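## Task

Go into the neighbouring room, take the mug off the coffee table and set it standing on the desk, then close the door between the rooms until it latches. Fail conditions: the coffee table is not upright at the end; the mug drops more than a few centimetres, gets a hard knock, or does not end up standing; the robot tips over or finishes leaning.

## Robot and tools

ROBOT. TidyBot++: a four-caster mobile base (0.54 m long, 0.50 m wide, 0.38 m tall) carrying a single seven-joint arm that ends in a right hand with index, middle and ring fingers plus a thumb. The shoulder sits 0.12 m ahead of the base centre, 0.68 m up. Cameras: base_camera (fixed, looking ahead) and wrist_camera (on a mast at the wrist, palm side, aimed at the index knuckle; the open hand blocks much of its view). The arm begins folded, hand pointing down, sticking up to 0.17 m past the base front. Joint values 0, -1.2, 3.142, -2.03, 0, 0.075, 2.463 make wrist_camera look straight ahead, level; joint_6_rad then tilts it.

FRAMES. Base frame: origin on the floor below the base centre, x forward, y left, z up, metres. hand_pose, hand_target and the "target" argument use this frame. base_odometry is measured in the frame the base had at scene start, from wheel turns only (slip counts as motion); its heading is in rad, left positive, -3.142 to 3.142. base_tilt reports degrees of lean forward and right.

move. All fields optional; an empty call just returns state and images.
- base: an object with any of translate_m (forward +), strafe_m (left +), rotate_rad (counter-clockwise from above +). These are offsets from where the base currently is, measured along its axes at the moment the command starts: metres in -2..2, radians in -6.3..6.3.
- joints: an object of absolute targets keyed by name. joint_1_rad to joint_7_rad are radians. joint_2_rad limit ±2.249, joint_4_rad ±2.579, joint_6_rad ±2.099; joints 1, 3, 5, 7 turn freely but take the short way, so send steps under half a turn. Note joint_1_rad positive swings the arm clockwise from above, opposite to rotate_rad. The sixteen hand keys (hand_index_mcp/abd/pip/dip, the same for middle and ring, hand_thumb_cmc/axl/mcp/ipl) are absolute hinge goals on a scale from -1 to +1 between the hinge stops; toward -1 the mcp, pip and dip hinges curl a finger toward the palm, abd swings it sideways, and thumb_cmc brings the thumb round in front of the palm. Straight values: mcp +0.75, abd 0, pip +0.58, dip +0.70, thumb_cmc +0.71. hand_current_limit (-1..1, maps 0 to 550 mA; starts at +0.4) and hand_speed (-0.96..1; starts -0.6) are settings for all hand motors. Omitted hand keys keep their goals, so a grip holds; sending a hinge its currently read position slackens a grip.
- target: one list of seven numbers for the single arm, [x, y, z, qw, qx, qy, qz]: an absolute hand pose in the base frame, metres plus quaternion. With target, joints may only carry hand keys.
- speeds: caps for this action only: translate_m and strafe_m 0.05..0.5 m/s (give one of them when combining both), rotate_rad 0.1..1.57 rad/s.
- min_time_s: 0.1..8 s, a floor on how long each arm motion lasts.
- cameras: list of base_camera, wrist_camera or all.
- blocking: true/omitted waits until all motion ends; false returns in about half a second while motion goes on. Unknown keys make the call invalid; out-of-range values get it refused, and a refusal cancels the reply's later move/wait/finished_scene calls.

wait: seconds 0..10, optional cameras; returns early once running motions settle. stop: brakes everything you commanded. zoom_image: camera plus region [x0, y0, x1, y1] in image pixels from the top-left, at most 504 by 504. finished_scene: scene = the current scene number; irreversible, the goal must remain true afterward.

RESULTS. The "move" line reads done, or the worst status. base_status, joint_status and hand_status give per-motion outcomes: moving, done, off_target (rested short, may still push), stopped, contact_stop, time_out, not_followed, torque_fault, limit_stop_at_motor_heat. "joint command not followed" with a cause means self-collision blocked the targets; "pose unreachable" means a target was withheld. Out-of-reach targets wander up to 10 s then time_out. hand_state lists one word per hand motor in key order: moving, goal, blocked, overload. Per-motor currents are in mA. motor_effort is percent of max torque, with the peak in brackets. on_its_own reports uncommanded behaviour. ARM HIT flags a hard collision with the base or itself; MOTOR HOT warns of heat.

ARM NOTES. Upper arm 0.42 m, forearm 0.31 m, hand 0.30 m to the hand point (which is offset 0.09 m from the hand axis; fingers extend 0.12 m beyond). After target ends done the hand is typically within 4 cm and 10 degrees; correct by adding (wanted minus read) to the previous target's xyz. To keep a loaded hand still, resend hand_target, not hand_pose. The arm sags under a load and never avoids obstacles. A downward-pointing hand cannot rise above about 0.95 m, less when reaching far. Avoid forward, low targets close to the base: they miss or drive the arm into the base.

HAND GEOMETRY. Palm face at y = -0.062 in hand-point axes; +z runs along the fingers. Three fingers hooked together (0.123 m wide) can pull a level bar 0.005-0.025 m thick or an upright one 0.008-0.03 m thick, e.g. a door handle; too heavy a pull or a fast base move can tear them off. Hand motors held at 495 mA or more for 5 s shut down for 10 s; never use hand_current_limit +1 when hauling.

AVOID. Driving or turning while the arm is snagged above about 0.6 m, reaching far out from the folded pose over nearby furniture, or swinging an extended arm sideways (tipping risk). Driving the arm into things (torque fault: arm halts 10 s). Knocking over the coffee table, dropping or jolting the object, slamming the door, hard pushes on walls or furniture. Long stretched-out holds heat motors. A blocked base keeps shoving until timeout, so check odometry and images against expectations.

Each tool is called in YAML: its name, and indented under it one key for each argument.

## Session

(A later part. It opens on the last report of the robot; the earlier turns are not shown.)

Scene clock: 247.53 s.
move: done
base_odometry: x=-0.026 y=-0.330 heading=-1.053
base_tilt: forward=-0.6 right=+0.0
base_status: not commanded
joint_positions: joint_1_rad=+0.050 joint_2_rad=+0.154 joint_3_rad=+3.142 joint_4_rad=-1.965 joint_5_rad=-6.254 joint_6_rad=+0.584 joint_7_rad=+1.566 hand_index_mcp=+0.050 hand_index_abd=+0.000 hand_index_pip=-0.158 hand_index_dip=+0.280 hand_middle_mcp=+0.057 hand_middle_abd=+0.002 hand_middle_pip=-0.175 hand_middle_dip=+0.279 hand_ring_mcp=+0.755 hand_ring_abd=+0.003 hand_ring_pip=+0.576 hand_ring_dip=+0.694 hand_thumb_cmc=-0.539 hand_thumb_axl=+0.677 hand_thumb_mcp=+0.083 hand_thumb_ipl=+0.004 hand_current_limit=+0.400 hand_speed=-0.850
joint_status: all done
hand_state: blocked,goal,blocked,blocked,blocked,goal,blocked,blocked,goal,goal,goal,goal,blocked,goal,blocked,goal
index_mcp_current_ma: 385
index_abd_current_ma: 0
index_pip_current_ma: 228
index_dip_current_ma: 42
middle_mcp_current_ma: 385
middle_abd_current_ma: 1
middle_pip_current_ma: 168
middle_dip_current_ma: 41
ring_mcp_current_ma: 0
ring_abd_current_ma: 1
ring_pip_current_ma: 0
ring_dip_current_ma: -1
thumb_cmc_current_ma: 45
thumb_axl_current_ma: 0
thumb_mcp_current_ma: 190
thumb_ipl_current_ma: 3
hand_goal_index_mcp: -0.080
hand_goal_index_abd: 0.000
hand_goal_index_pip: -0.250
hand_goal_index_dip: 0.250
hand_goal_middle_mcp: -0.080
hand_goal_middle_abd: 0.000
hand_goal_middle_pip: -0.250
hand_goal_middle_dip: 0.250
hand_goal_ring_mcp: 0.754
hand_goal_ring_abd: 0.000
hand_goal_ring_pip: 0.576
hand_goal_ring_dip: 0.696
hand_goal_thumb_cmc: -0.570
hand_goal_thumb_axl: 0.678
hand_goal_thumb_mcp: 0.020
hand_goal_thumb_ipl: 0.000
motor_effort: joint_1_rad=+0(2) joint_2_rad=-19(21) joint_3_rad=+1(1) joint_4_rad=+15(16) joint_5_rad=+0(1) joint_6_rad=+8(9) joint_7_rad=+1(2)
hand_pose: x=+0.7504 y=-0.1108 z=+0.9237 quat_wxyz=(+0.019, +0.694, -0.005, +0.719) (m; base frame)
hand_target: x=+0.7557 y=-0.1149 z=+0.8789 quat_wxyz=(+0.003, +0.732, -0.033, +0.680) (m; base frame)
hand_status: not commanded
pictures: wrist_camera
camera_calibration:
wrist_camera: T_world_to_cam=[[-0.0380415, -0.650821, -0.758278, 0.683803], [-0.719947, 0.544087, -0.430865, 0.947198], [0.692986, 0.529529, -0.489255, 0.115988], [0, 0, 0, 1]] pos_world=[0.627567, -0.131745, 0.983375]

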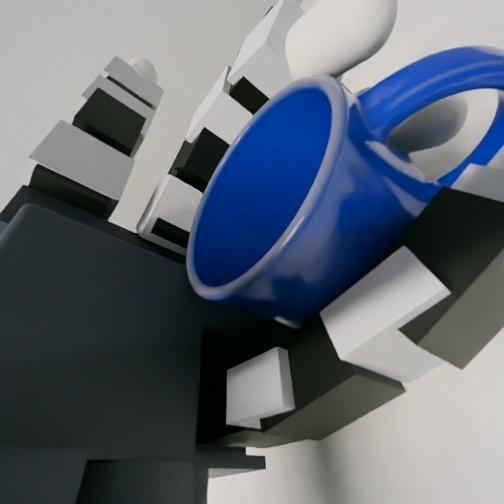

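move:
  joints: {"hand_index_mcp": 0.07, "hand_middle_mcp": 0.08, "hand_index_pip": -0.1, "hand_middle_pip": -0.1, "hand_index_dip": 0.32, "hand_middle_dip": 0.32, "hand_thumb_mcp": 0.13}
  cameras: ["wrist_camera"]

move:
  joints: {"hand_index_mcp": 0.12, "hand_middle_mcp": 0.12, "hand_index_pip": -0.02, "hand_middle_pip": -0.02, "hand_index_dip": 0.4, "hand_middle_dip": 0.4, "hand_thumb_mcp": 0.23, "hand_thumb_ipl": 0.17}
  cameras: ["wrist_camera"]

Scene clock: 249.73 s.
move: done
base_odometry: x=-0.026 y=-0.330 heading=-1.053
base_tilt: forward=-0.6 right=-0.1
base_status: not commanded
joint_positions: joint_1_rad=+0.050 joint_2_rad=+0.161 joint_3_rad=+3.142 joint_4_rad=-1.965 joint_5_rad=-6.254 joint_6_rad=+0.577 joint_7_rad=+1.566 hand_index_mcp=+0.068 hand_index_abd=+0.002 hand_index_pip=-0.103 hand_index_dip=+0.318 hand_middle_mcp=+0.078 hand_middle_abd=+0.002 hand_middle_pip=-0.102 hand_middle_dip=+0.318 hand_ring_mcp=+0.755 hand_ring_abd=+0.003 hand_ring_pip=+0.576 hand_ring_dip=+0.694 hand_thumb_cmc=-0.551 hand_thumb_axl=+0.678 hand_thumb_mcp=+0.129 hand_thumb_ipl=+0.002 hand_current_limit=+0.400 hand_speed=-0.850
joint_status: all done
hand_state: goal,goal,goal,goal,goal,goal,goal,goal,goal,goal,goal,goal,goal,goal,goal,goal
index_mcp_current_ma: -1
index_abd_current_ma: 1
index_pip_current_ma: -1
index_dip_current_ma: -1
middle_mcp_current_ma: -1
middle_abd_current_ma: 1
middle_pip_current_ma: -1
middle_dip_current_ma: -1
ring_mcp_current_ma: 0
ring_abd_current_ma: 1
ring_pip_current_ma: 0
ring_dip_current_ma: -1
thumb_cmc_current_ma: 21
thumb_axl_current_ma: 0
thumb_mcp_current_ma: -1
thumb_ipl_current_ma: 1
hand_goal_index_mcp: 0.070
hand_goal_index_abd: 0.000
hand_goal_index_pip: -0.100
hand_goal_index_dip: 0.320
hand_goal_middle_mcp: 0.080
hand_goal_middle_abd: 0.000
hand_goal_middle_pip: -0.100
hand_goal_middle_dip: 0.320
hand_goal_ring_mcp: 0.754
hand_goal_ring_abd: 0.000
hand_goal_ring_pip: 0.576
hand_goal_ring_dip: 0.696
hand_goal_thumb_cmc: -0.570
hand_goal_thumb_axl: 0.678
hand_goal_thumb_mcp: 0.130
hand_goal_thumb_ipl: 0.000
motor_effort: joint_1_rad=-1(1) joint_2_rad=-21(23) joint_3_rad=+0(1) joint_4_rad=+16(16) joint_5_rad=+0(1) joint_6_rad=+9(9) joint_7_rad=+1(1)
hand_pose: x=+0.7521 y=-0.1109 z=+0.9168 quat_wxyz=(+0.019, +0.699, -0.005, +0.714) (m; base frame)
hand_target: x=+0.7557 y=-0.1149 z=+0.8789 quat_wxyz=(+0.003, +0.732, -0.033, +0.680) (m; base frame)
hand_status: not commanded
pictures: wrist_camera
camera_calibration:
wrist_camera: T_world_to_cam=[[-0.0489925, -0.650372, -0.758034, 0.68655], [-0.725989, 0.54442, -0.420176, 0.940286], [0.685959, 0.529739, -0.498836, 0.125625], [0, 0, 0, 1]] pos_world=[0.630099, -0.131946, 0.97818]

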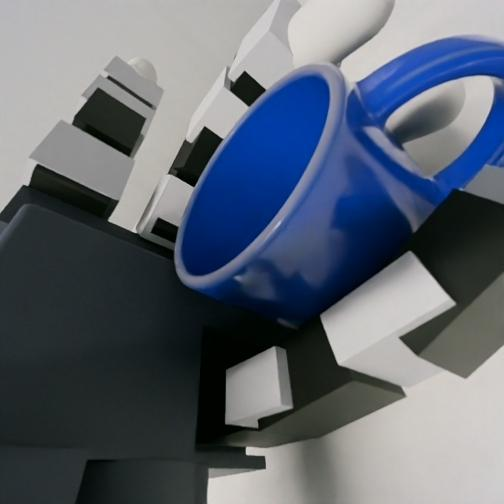

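Scene clock: 250.60 s.
move: done
base_odometry: x=-0.026 y=-0.330 heading=-1.053
base_tilt: forward=-0.6 right=+0.0
base_status: not commanded
joint_positions: joint_1_rad=+0.050 joint_2_rad=+0.161 joint_3_rad=+3.142 joint_4_rad=-1.965 joint_5_rad=-6.254 joint_6_rad=+0.577 joint_7_rad=+1.566 hand_index_mcp=+0.117 hand_index_abd=+0.002 hand_index_pip=-0.023 hand_index_dip=+0.397 hand_middle_mcp=+0.117 hand_middle_abd=+0.002 hand_middle_pip=-0.022 hand_middle_dip=+0.397 hand_ring_mcp=+0.755 hand_ring_abd=+0.003 hand_ring_pip=+0.576 hand_ring_dip=+0.694 hand_thumb_cmc=-0.551 hand_thumb_axl=+0.678 hand_thumb_mcp=+0.228 hand_thumb_ipl=+0.168 hand_current_limit=+0.400 hand_speed=-0.850
joint_status: all done
hand_state: goal,goal,goal,goal,goal,goal,goal,goal,goal,goal,goal,goal,goal,goal,goal,goal
index_mcp_current_ma: -1
index_abd_current_ma: 1
index_pip_current_ma: -1
index_dip_current_ma: -1
middle_mcp_current_ma: -1
middle_abd_current_ma: 1
middle_pip_current_ma: -1
middle_dip_current_ma: -1
ring_mcp_current_ma: 0
ring_abd_current_ma: 1
ring_pip_current_ma: 0
ring_dip_current_ma: -1
thumb_cmc_current_ma: 21
thumb_axl_current_ma: 0
thumb_mcp_current_ma: -1
thumb_ipl_current_ma: -1
hand_goal_index_mcp: 0.120
hand_goal_index_abd: 0.000
hand_goal_index_pip: -0.020
hand_goal_index_dip: 0.400
hand_goal_middle_mcp: 0.120
hand_goal_middle_abd: 0.000
hand_goal_middle_pip: -0.020
hand_goal_middle_dip: 0.400
hand_goal_ring_mcp: 0.754
hand_goal_ring_abd: 0.000
hand_goal_ring_pip: 0.576
hand_goal_ring_dip: 0.696
hand_goal_thumb_cmc: -0.570
hand_goal_thumb_axl: 0.678
hand_goal_thumb_mcp: 0.230
hand_goal_thumb_ipl: 0.170
motor_effort: joint_1_rad=+0(1) joint_2_rad=-22(23) joint_3_rad=+0(1) joint_4_rad=+16(16) joint_5_rad=+0(0) joint_6_rad=+9(9) joint_7_rad=+1(2)
hand_pose: x=+0.7521 y=-0.1109 z=+0.9168 quat_wxyz=(+0.019, +0.699, -0.005, +0.714) (m; base frame)
hand_target: x=+0.7557 y=-0.1149 z=+0.8789 quat_wxyz=(+0.003, +0.732, -0.033, +0.680) (m; base frame)
hand_status: not commanded
pictures: wrist_camera
camera_calibration:
wrist_camera: T_world_to_cam=[[-0.0489925, -0.650372, -0.758034, 0.68655], [-0.725989, 0.54442, -0.420176, 0.940286], [0.685959, 0.529739, -0.498836, 0.125625], [0, 0, 0, 1]] pos_world=[0.630099, -0.131946, 0.97818]

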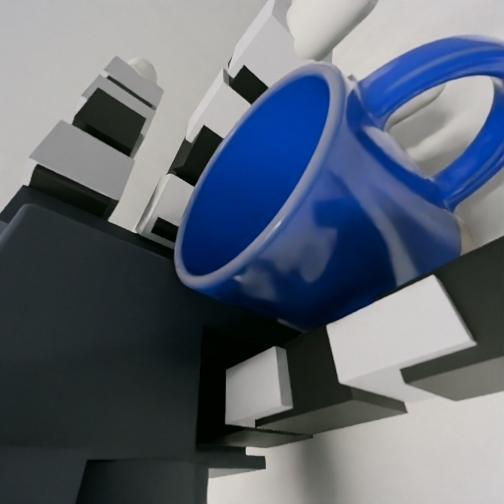

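move:
  joints: {"hand_index_mcp": 0.754, "hand_middle_mcp": 0.754, "hand_index_pip": 0.576, "hand_middle_pip": 0.576, "hand_index_dip": 0.696, "hand_middle_dip": 0.696}
  cameras: ["wrist_camera"]

move:
  base: {"strafe_m": 0.015}
  speeds: {"strafe_m": 0.05}
  cameras: ["wrist_camera"]

Scene clock: 252.90 s.
move: done
base_odometry: x=-0.026 y=-0.330 heading=-1.053
base_tilt: forward=-0.6 right=+0.0
base_status: not commanded
joint_positions: joint_1_rad=+0.050 joint_2_rad=+0.161 joint_3_rad=+3.142 joint_4_rad=-1.965 joint_5_rad=-6.254 joint_6_rad=+0.577 joint_7_rad=+1.566 hand_index_mcp=+0.752 hand_index_abd=+0.002 hand_index_pip=+0.574 hand_index_dip=+0.693 hand_middle_mcp=+0.752 hand_middle_abd=+0.002 hand_middle_pip=+0.574 hand_middle_dip=+0.693 hand_ring_mcp=+0.755 hand_ring_abd=+0.003 hand_ring_pip=+0.576 hand_ring_dip=+0.694 hand_thumb_cmc=-0.551 hand_thumb_axl=+0.678 hand_thumb_mcp=+0.228 hand_thumb_ipl=+0.168 hand_current_limit=+0.400 hand_speed=-0.850
joint_status: all done
hand_state: goal,goal,goal,goal,goal,goal,goal,goal,goal,goal,goal,goal,goal,goal,goal,goal
index_mcp_current_ma: -1
index_abd_current_ma: 1
index_pip_current_ma: -1
index_dip_current_ma: -1
middle_mcp_current_ma: -1
middle_abd_current_ma: 1
middle_pip_current_ma: -1
middle_dip_current_ma: -1
ring_mcp_current_ma: 0
ring_abd_current_ma: 1
ring_pip_current_ma: 0
ring_dip_current_ma: -1
thumb_cmc_current_ma: 21
thumb_axl_current_ma: 0
thumb_mcp_current_ma: -1
thumb_ipl_current_ma: -1
hand_goal_index_mcp: 0.754
hand_goal_index_abd: 0.000
hand_goal_index_pip: 0.576
hand_goal_index_dip: 0.696
hand_goal_middle_mcp: 0.754
hand_goal_middle_abd: 0.000
hand_goal_middle_pip: 0.576
hand_goal_middle_dip: 0.696
hand_goal_ring_mcp: 0.754
hand_goal_ring_abd: 0.000
hand_goal_ring_pip: 0.576
hand_goal_ring_dip: 0.696
hand_goal_thumb_cmc: -0.570
hand_goal_thumb_axl: 0.678
hand_goal_thumb_mcp: 0.230
hand_goal_thumb_ipl: 0.170
motor_effort: joint_1_rad=-1(1) joint_2_rad=-22(22) joint_3_rad=+1(1) joint_4_rad=+16(16) joint_5_rad=+0(1) joint_6_rad=+9(9) joint_7_rad=+1(2)
hand_pose: x=+0.7521 y=-0.1109 z=+0.9168 quat_wxyz=(+0.019, +0.699, -0.005, +0.714) (m; base frame)
hand_target: x=+0.7557 y=-0.1149 z=+0.8789 quat_wxyz=(+0.003, +0.732, -0.033, +0.680) (m; base frame)
hand_status: not commanded
pictures: wrist_camera
camera_calibration:
wrist_camera: T_world_to_cam=[[-0.0489925, -0.650372, -0.758034, 0.68655], [-0.725989, 0.54442, -0.420176, 0.940286], [0.685959, 0.529739, -0.498836, 0.125625], [0, 0, 0, 1]] pos_world=[0.630099, -0.131946, 0.97818]

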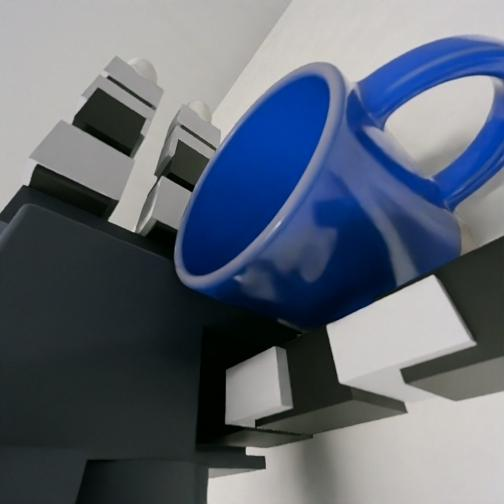

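Scene clock: 253.70 s.
move: done
base_odometry: x=-0.013 y=-0.323 heading=-1.053
base_tilt: forward=-0.6 right=-0.1
base_status: done
joint_positions: joint_1_rad=+0.049 joint_2_rad=+0.162 joint_3_rad=+3.142 joint_4_rad=-1.965 joint_5_rad=-6.254 joint_6_rad=+0.577 joint_7_rad=+1.566 hand_index_mcp=+0.753 hand_index_abd=+0.002 hand_index_pip=+0.574 hand_index_dip=+0.693 hand_middle_mcp=+0.752 hand_middle_abd=+0.002 hand_middle_pip=+0.574 hand_middle_dip=+0.693 hand_ring_mcp=+0.755 hand_ring_abd=+0.003 hand_ring_pip=+0.576 hand_ring_dip=+0.694 hand_thumb_cmc=-0.551 hand_thumb_axl=+0.678 hand_thumb_mcp=+0.228 hand_thumb_ipl=+0.168 hand_current_limit=+0.400 hand_speed=-0.850
joint_status: not commanded
hand_state: goal,goal,goal,goal,goal,goal,goal,goal,goal,goal,goal,goal,goal,goal,goal,goal
index_mcp_current_ma: 0
index_abd_current_ma: 1
index_pip_current_ma: -1
index_dip_current_ma: -1
middle_mcp_current_ma: -1
middle_abd_current_ma: 1
middle_pip_current_ma: -1
middle_dip_current_ma: -1
ring_mcp_current_ma: 0
ring_abd_current_ma: 1
ring_pip_current_ma: 0
ring_dip_current_ma: -1
thumb_cmc_current_ma: 21
thumb_axl_current_ma: 0
thumb_mcp_current_ma: -1
thumb_ipl_current_ma: -1
hand_goal_index_mcp: 0.754
hand_goal_index_abd: 0.000
hand_goal_index_pip: 0.576
hand_goal_index_dip: 0.696
hand_goal_middle_mcp: 0.754
hand_goal_middle_abd: 0.000
hand_goal_middle_pip: 0.576
hand_goal_middle_dip: 0.696
hand_goal_ring_mcp: 0.754
hand_goal_ring_abd: 0.000
hand_goal_ring_pip: 0.576
hand_goal_ring_dip: 0.696
hand_goal_thumb_cmc: -0.570
hand_goal_thumb_axl: 0.678
hand_goal_thumb_mcp: 0.230
hand_goal_thumb_ipl: 0.170
motor_effort: joint_1_rad=-1(3) joint_2_rad=-22(23) joint_3_rad=+0(2) joint_4_rad=+16(16) joint_5_rad=+0(1) joint_6_rad=+9(9) joint_7_rad=+2(2)
hand_pose: x=+0.7522 y=-0.1108 z=+0.9166 quat_wxyz=(+0.019, +0.700, -0.005, +0.714) (m; base frame)
hand_target: x=+0.7557 y=-0.1149 z=+0.8789 quat_wxyz=(+0.003, +0.732, -0.033, +0.680) (m; base frame)
hand_status: not commanded
pictures: wrist_camera
camera_calibration:
wrist_camera: T_world_to_cam=[[-0.0491211, -0.650309, -0.75808, 0.686678], [-0.726214, 0.544336, -0.419895, 0.94012], [0.685712, 0.529903, -0.499001, 0.125792], [0, 0, 0, 1]] pos_world=[0.630201, -0.131846, 0.978079]

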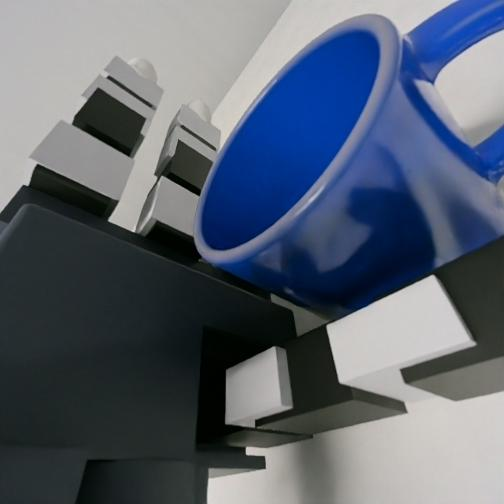

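move:
  base: {"translate_m": -0.2}
  speeds: {"translate_m": 0.12}
  cameras: ["wrist_camera"]

move:
  base: {"translate_m": -0.4}
  speeds: {"translate_m": 0.3}
  cameras: ["wrist_camera"]

Scene clock: 256.70 s.
move: done
base_odometry: x=-0.112 y=-0.149 heading=-1.053
base_tilt: forward=-0.7 right=+0.0
base_status: done
joint_positions: joint_1_rad=+0.049 joint_2_rad=+0.168 joint_3_rad=+3.142 joint_4_rad=-1.965 joint_5_rad=-6.254 joint_6_rad=+0.576 joint_7_rad=+1.566 hand_index_mcp=+0.753 hand_index_abd=+0.002 hand_index_pip=+0.574 hand_index_dip=+0.693 hand_middle_mcp=+0.752 hand_middle_abd=+0.002 hand_middle_pip=+0.574 hand_middle_dip=+0.693 hand_ring_mcp=+0.755 hand_ring_abd=+0.003 hand_ring_pip=+0.576 hand_ring_dip=+0.694 hand_thumb_cmc=-0.551 hand_thumb_axl=+0.678 hand_thumb_mcp=+0.228 hand_thumb_ipl=+0.168 hand_current_limit=+0.400 hand_speed=-0.850
joint_status: not commanded
hand_state: goal,goal,goal,goal,goal,goal,goal,goal,goal,goal,goal,goal,goal,goal,goal,goal
index_mcp_current_ma: 0
index_abd_current_ma: 1
index_pip_current_ma: -1
index_dip_current_ma: -1
middle_mcp_current_ma: -1
middle_abd_current_ma: 1
middle_pip_current_ma: -1
middle_dip_current_ma: -1
ring_mcp_current_ma: 0
ring_abd_current_ma: 1
ring_pip_current_ma: 0
ring_dip_current_ma: -1
thumb_cmc_current_ma: 21
thumb_axl_current_ma: 0
thumb_mcp_current_ma: -1
thumb_ipl_current_ma: -1
hand_goal_index_mcp: 0.754
hand_goal_index_abd: 0.000
hand_goal_index_pip: 0.576
hand_goal_index_dip: 0.696
hand_goal_middle_mcp: 0.754
hand_goal_middle_abd: 0.000
hand_goal_middle_pip: 0.576
hand_goal_middle_dip: 0.696
hand_goal_ring_mcp: 0.754
hand_goal_ring_abd: 0.000
hand_goal_ring_pip: 0.576
hand_goal_ring_dip: 0.696
hand_goal_thumb_cmc: -0.570
hand_goal_thumb_axl: 0.678
hand_goal_thumb_mcp: 0.230
hand_goal_thumb_ipl: 0.170
motor_effort: joint_1_rad=-1(2) joint_2_rad=-23(24) joint_3_rad=+0(1) joint_4_rad=+16(17) joint_5_rad=+0(0) joint_6_rad=+9(10) joint_7_rad=+1(1)
hand_pose: x=+0.7537 y=-0.1109 z=+0.9126 quat_wxyz=(+0.019, +0.702, -0.005, +0.712) (m; base frame)
hand_target: x=+0.7557 y=-0.1149 z=+0.8789 quat_wxyz=(+0.003, +0.732, -0.033, +0.680) (m; base frame)
hand_status: not commanded
pictures: wrist_camera
camera_calibration:
wrist_camera: T_world_to_cam=[[-0.054075, -0.650098, -0.757924, 0.687289], [-0.728938, 0.544456, -0.414992, 0.93718], [0.682441, 0.530039, -0.503322, 0.129235], [0, 0, 0, 1]] pos_world=[0.632116, -0.131947, 0.974881]

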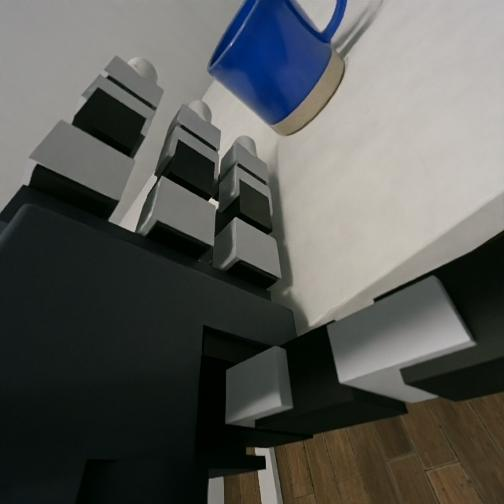

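Scene clock: 258.93 s.
move: done
base_odometry: x=-0.309 y=+0.199 heading=-1.053
base_tilt: forward=-0.7 right=+0.0
base_status: done
joint_positions: joint_1_rad=+0.049 joint_2_rad=+0.172 joint_3_rad=+3.142 joint_4_rad=-1.964 joint_5_rad=-6.254 joint_6_rad=+0.576 joint_7_rad=+1.566 hand_index_mcp=+0.753 hand_index_abd=+0.002 hand_index_pip=+0.574 hand_index_dip=+0.693 hand_middle_mcp=+0.752 hand_middle_abd=+0.002 hand_middle_pip=+0.574 hand_middle_dip=+0.693 hand_ring_mcp=+0.755 hand_ring_abd=+0.003 hand_ring_pip=+0.576 hand_ring_dip=+0.694 hand_thumb_cmc=-0.551 hand_thumb_axl=+0.678 hand_thumb_mcp=+0.228 hand_thumb_ipl=+0.168 hand_current_limit=+0.400 hand_speed=-0.850
joint_status: not commanded
hand_state: goal,goal,goal,goal,goal,goal,goal,goal,goal,goal,goal,goal,goal,goal,goal,goal
index_mcp_current_ma: 0
index_abd_current_ma: 1
index_pip_current_ma: -1
index_dip_current_ma: -1
middle_mcp_current_ma: -1
middle_abd_current_ma: 1
middle_pip_current_ma: -1
middle_dip_current_ma: -1
ring_mcp_current_ma: 0
ring_abd_current_ma: 1
ring_pip_current_ma: 0
ring_dip_current_ma: -1
thumb_cmc_current_ma: 21
thumb_axl_current_ma: 0
thumb_mcp_current_ma: -1
thumb_ipl_current_ma: -1
hand_goal_index_mcp: 0.754
hand_goal_index_abd: 0.000
hand_goal_index_pip: 0.576
hand_goal_index_dip: 0.696
hand_goal_middle_mcp: 0.754
hand_goal_middle_abd: 0.000
hand_goal_middle_pip: 0.576
hand_goal_middle_dip: 0.696
hand_goal_ring_mcp: 0.754
hand_goal_ring_abd: 0.000
hand_goal_ring_pip: 0.576
hand_goal_ring_dip: 0.696
hand_goal_thumb_cmc: -0.570
hand_goal_thumb_axl: 0.678
hand_goal_thumb_mcp: 0.230
hand_goal_thumb_ipl: 0.170
motor_effort: joint_1_rad=+0(1) joint_2_rad=-22(25) joint_3_rad=+1(1) joint_4_rad=+16(17) joint_5_rad=+0(0) joint_6_rad=+9(10) joint_7_rad=+1(1)
hand_pose: x=+0.7546 y=-0.1109 z=+0.9102 quat_wxyz=(+0.019, +0.703, -0.005, +0.711) (m; base frame)
hand_target: x=+0.7557 y=-0.1149 z=+0.8789 quat_wxyz=(+0.003, +0.732, -0.033, +0.680) (m; base frame)
hand_status: not commanded
pictures: wrist_camera
camera_calibration:
wrist_camera: T_world_to_cam=[[-0.0571422, -0.649898, -0.75787, 0.687761], [-0.730576, 0.544592, -0.411921, 0.935322], [0.680437, 0.530144, -0.505919, 0.131385], [0, 0, 0, 1]] pos_world=[0.633225, -0.132047, 0.972982]

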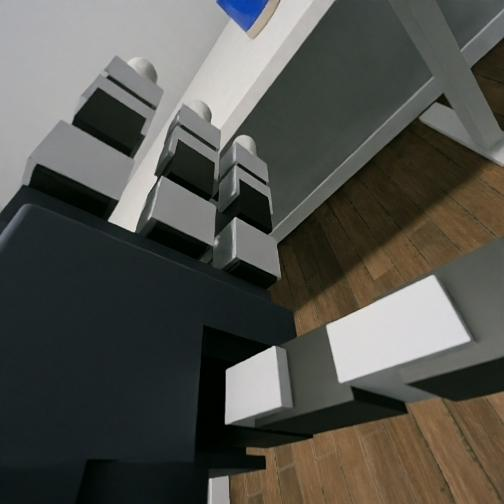

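move:
  base: {"strafe_m": -1.3}
  joints: {"joint_1_rad": 0, "joint_2_rad": -1.2, "joint_3_rad": 3.142, "joint_4_rad": -2.03, "joint_5_rad": 0, "joint_6_rad": -0.1, "joint_7_rad": 2.463, "hand_thumb_cmc": 0.714, "hand_speed": -0.6}
  min_time_s: 3

move:
  base: {"rotate_rad": 3.14}
  cameras: ["all"]

Scene clock: 264.47 s.
move: done
base_odometry: x=-1.439 y=-0.444 heading=-1.053
base_tilt: forward=-0.7 right=+0.0
base_status: done
joint_positions: joint_1_rad=+0.009 joint_2_rad=-1.185 joint_3_rad=+3.142 joint_4_rad=-2.012 joint_5_rad=-6.254 joint_6_rad=-0.015 joint_7_rad=+2.409 hand_index_mcp=+0.758 hand_index_abd=+0.002 hand_index_pip=+0.575 hand_index_dip=+0.693 hand_middle_mcp=+0.759 hand_middle_abd=+0.002 hand_middle_pip=+0.575 hand_middle_dip=+0.693 hand_ring_mcp=+0.758 hand_ring_abd=+0.003 hand_ring_pip=+0.576 hand_ring_dip=+0.694 hand_thumb_cmc=+0.717 hand_thumb_axl=+0.678 hand_thumb_mcp=+0.231 hand_thumb_ipl=+0.169 hand_current_limit=+0.400 hand_speed=-0.600
joint_status: all done
hand_state: goal,goal,goal,goal,goal,goal,goal,goal,goal,goal,goal,goal,goal,goal,goal,goal
index_mcp_current_ma: 3
index_abd_current_ma: 1
index_pip_current_ma: 0
index_dip_current_ma: -1
middle_mcp_current_ma: 3
middle_abd_current_ma: 1
middle_pip_current_ma: 0
middle_dip_current_ma: -1
ring_mcp_current_ma: 2
ring_abd_current_ma: 1
ring_pip_current_ma: 0
ring_dip_current_ma: -1
thumb_cmc_current_ma: 1
thumb_axl_current_ma: 0
thumb_mcp_current_ma: 0
thumb_ipl_current_ma: 0
hand_goal_index_mcp: 0.754
hand_goal_index_abd: 0.000
hand_goal_index_pip: 0.576
hand_goal_index_dip: 0.696
hand_goal_middle_mcp: 0.754
hand_goal_middle_abd: 0.000
hand_goal_middle_pip: 0.576
hand_goal_middle_dip: 0.696
hand_goal_ring_mcp: 0.754
hand_goal_ring_abd: 0.000
hand_goal_ring_pip: 0.576
hand_goal_ring_dip: 0.696
hand_goal_thumb_cmc: 0.714
hand_goal_thumb_axl: 0.678
hand_goal_thumb_mcp: 0.230
hand_goal_thumb_ipl: 0.170
motor_effort: joint_1_rad=-1(2) joint_2_rad=+15(24) joint_3_rad=+0(2) joint_4_rad=+13(18) joint_5_rad=+0(1) joint_6_rad=+7(11) joint_7_rad=+0(2)
hand_pose: x=+0.1508 y=-0.0717 z=+1.2913 quat_wxyz=(+0.388, +0.371, +0.169, +0.827) (m; base frame)
hand_target: x=+0.1694 y=-0.0699 z=+1.2683 quat_wxyz=(+0.386, +0.405, +0.193, +0.806) (m; base frame)
hand_status: not commanded
pictures: none

Scene clock: 267.77 s.
move: done
base_odometry: x=-1.439 y=-0.444 heading=+2.087
base_tilt: forward=-0.7 right=+0.0
base_status: done
joint_positions: joint_1_rad=+0.009 joint_2_rad=-1.185 joint_3_rad=+3.142 joint_4_rad=-2.012 joint_5_rad=-6.254 joint_6_rad=-0.016 joint_7_rad=+2.410 hand_index_mcp=+0.759 hand_index_abd=+0.002 hand_index_pip=+0.575 hand_index_dip=+0.693 hand_middle_mcp=+0.759 hand_middle_abd=+0.002 hand_middle_pip=+0.575 hand_middle_dip=+0.693 hand_ring_mcp=+0.758 hand_ring_abd=+0.003 hand_ring_pip=+0.576 hand_ring_dip=+0.694 hand_thumb_cmc=+0.717 hand_thumb_axl=+0.678 hand_thumb_mcp=+0.231 hand_thumb_ipl=+0.169 hand_current_limit=+0.400 hand_speed=-0.600
joint_status: not commanded
hand_state: goal,goal,goal,goal,goal,goal,goal,goal,goal,goal,goal,goal,goal,goal,goal,goal
index_mcp_current_ma: 3
index_abd_current_ma: 1
index_pip_current_ma: 0
index_dip_current_ma: -1
middle_mcp_current_ma: 3
middle_abd_current_ma: 1
middle_pip_current_ma: 0
middle_dip_current_ma: -1
ring_mcp_current_ma: 2
ring_abd_current_ma: 1
ring_pip_current_ma: 0
ring_dip_current_ma: -1
thumb_cmc_current_ma: 1
thumb_axl_current_ma: 0
thumb_mcp_current_ma: 0
thumb_ipl_current_ma: 0
hand_goal_index_mcp: 0.754
hand_goal_index_abd: 0.000
hand_goal_index_pip: 0.576
hand_goal_index_dip: 0.696
hand_goal_middle_mcp: 0.754
hand_goal_middle_abd: 0.000
hand_goal_middle_pip: 0.576
hand_goal_middle_dip: 0.696
hand_goal_ring_mcp: 0.754
hand_goal_ring_abd: 0.000
hand_goal_ring_pip: 0.576
hand_goal_ring_dip: 0.696
hand_goal_thumb_cmc: 0.714
hand_goal_thumb_axl: 0.678
hand_goal_thumb_mcp: 0.230
hand_goal_thumb_ipl: 0.170
motor_effort: joint_1_rad=-1(2) joint_2_rad=+15(16) joint_3_rad=+1(1) joint_4_rad=+13(14) joint_5_rad=+0(1) joint_6_rad=+7(7) joint_7_rad=+1(1)
hand_pose: x=+0.1514 y=-0.0717 z=+1.2908 quat_wxyz=(+0.388, +0.372, +0.170, +0.826) (m; base frame)
hand_target: x=+0.1694 y=-0.0699 z=+1.2683 quat_wxyz=(+0.386, +0.405, +0.193, +0.806) (m; base frame)
hand_status: not commanded
pictures: base_camera, wrist_camera
camera_calibration:
wrist_camera: T_world_to_cam=[[-0.034079, -0.998677, -0.0385017, 0.0102378], [-0.124693, 0.0424717, -0.991286, 1.2501], [0.99161, -0.0289811, -0.125976, 0.135876], [0, 0, 0, 1]] pos_world=[0.0214921, -0.0389318, 1.25672]

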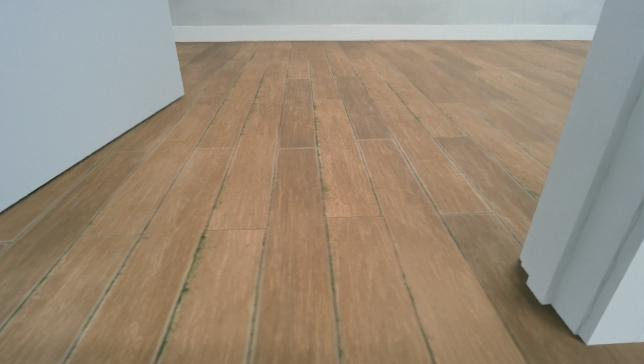

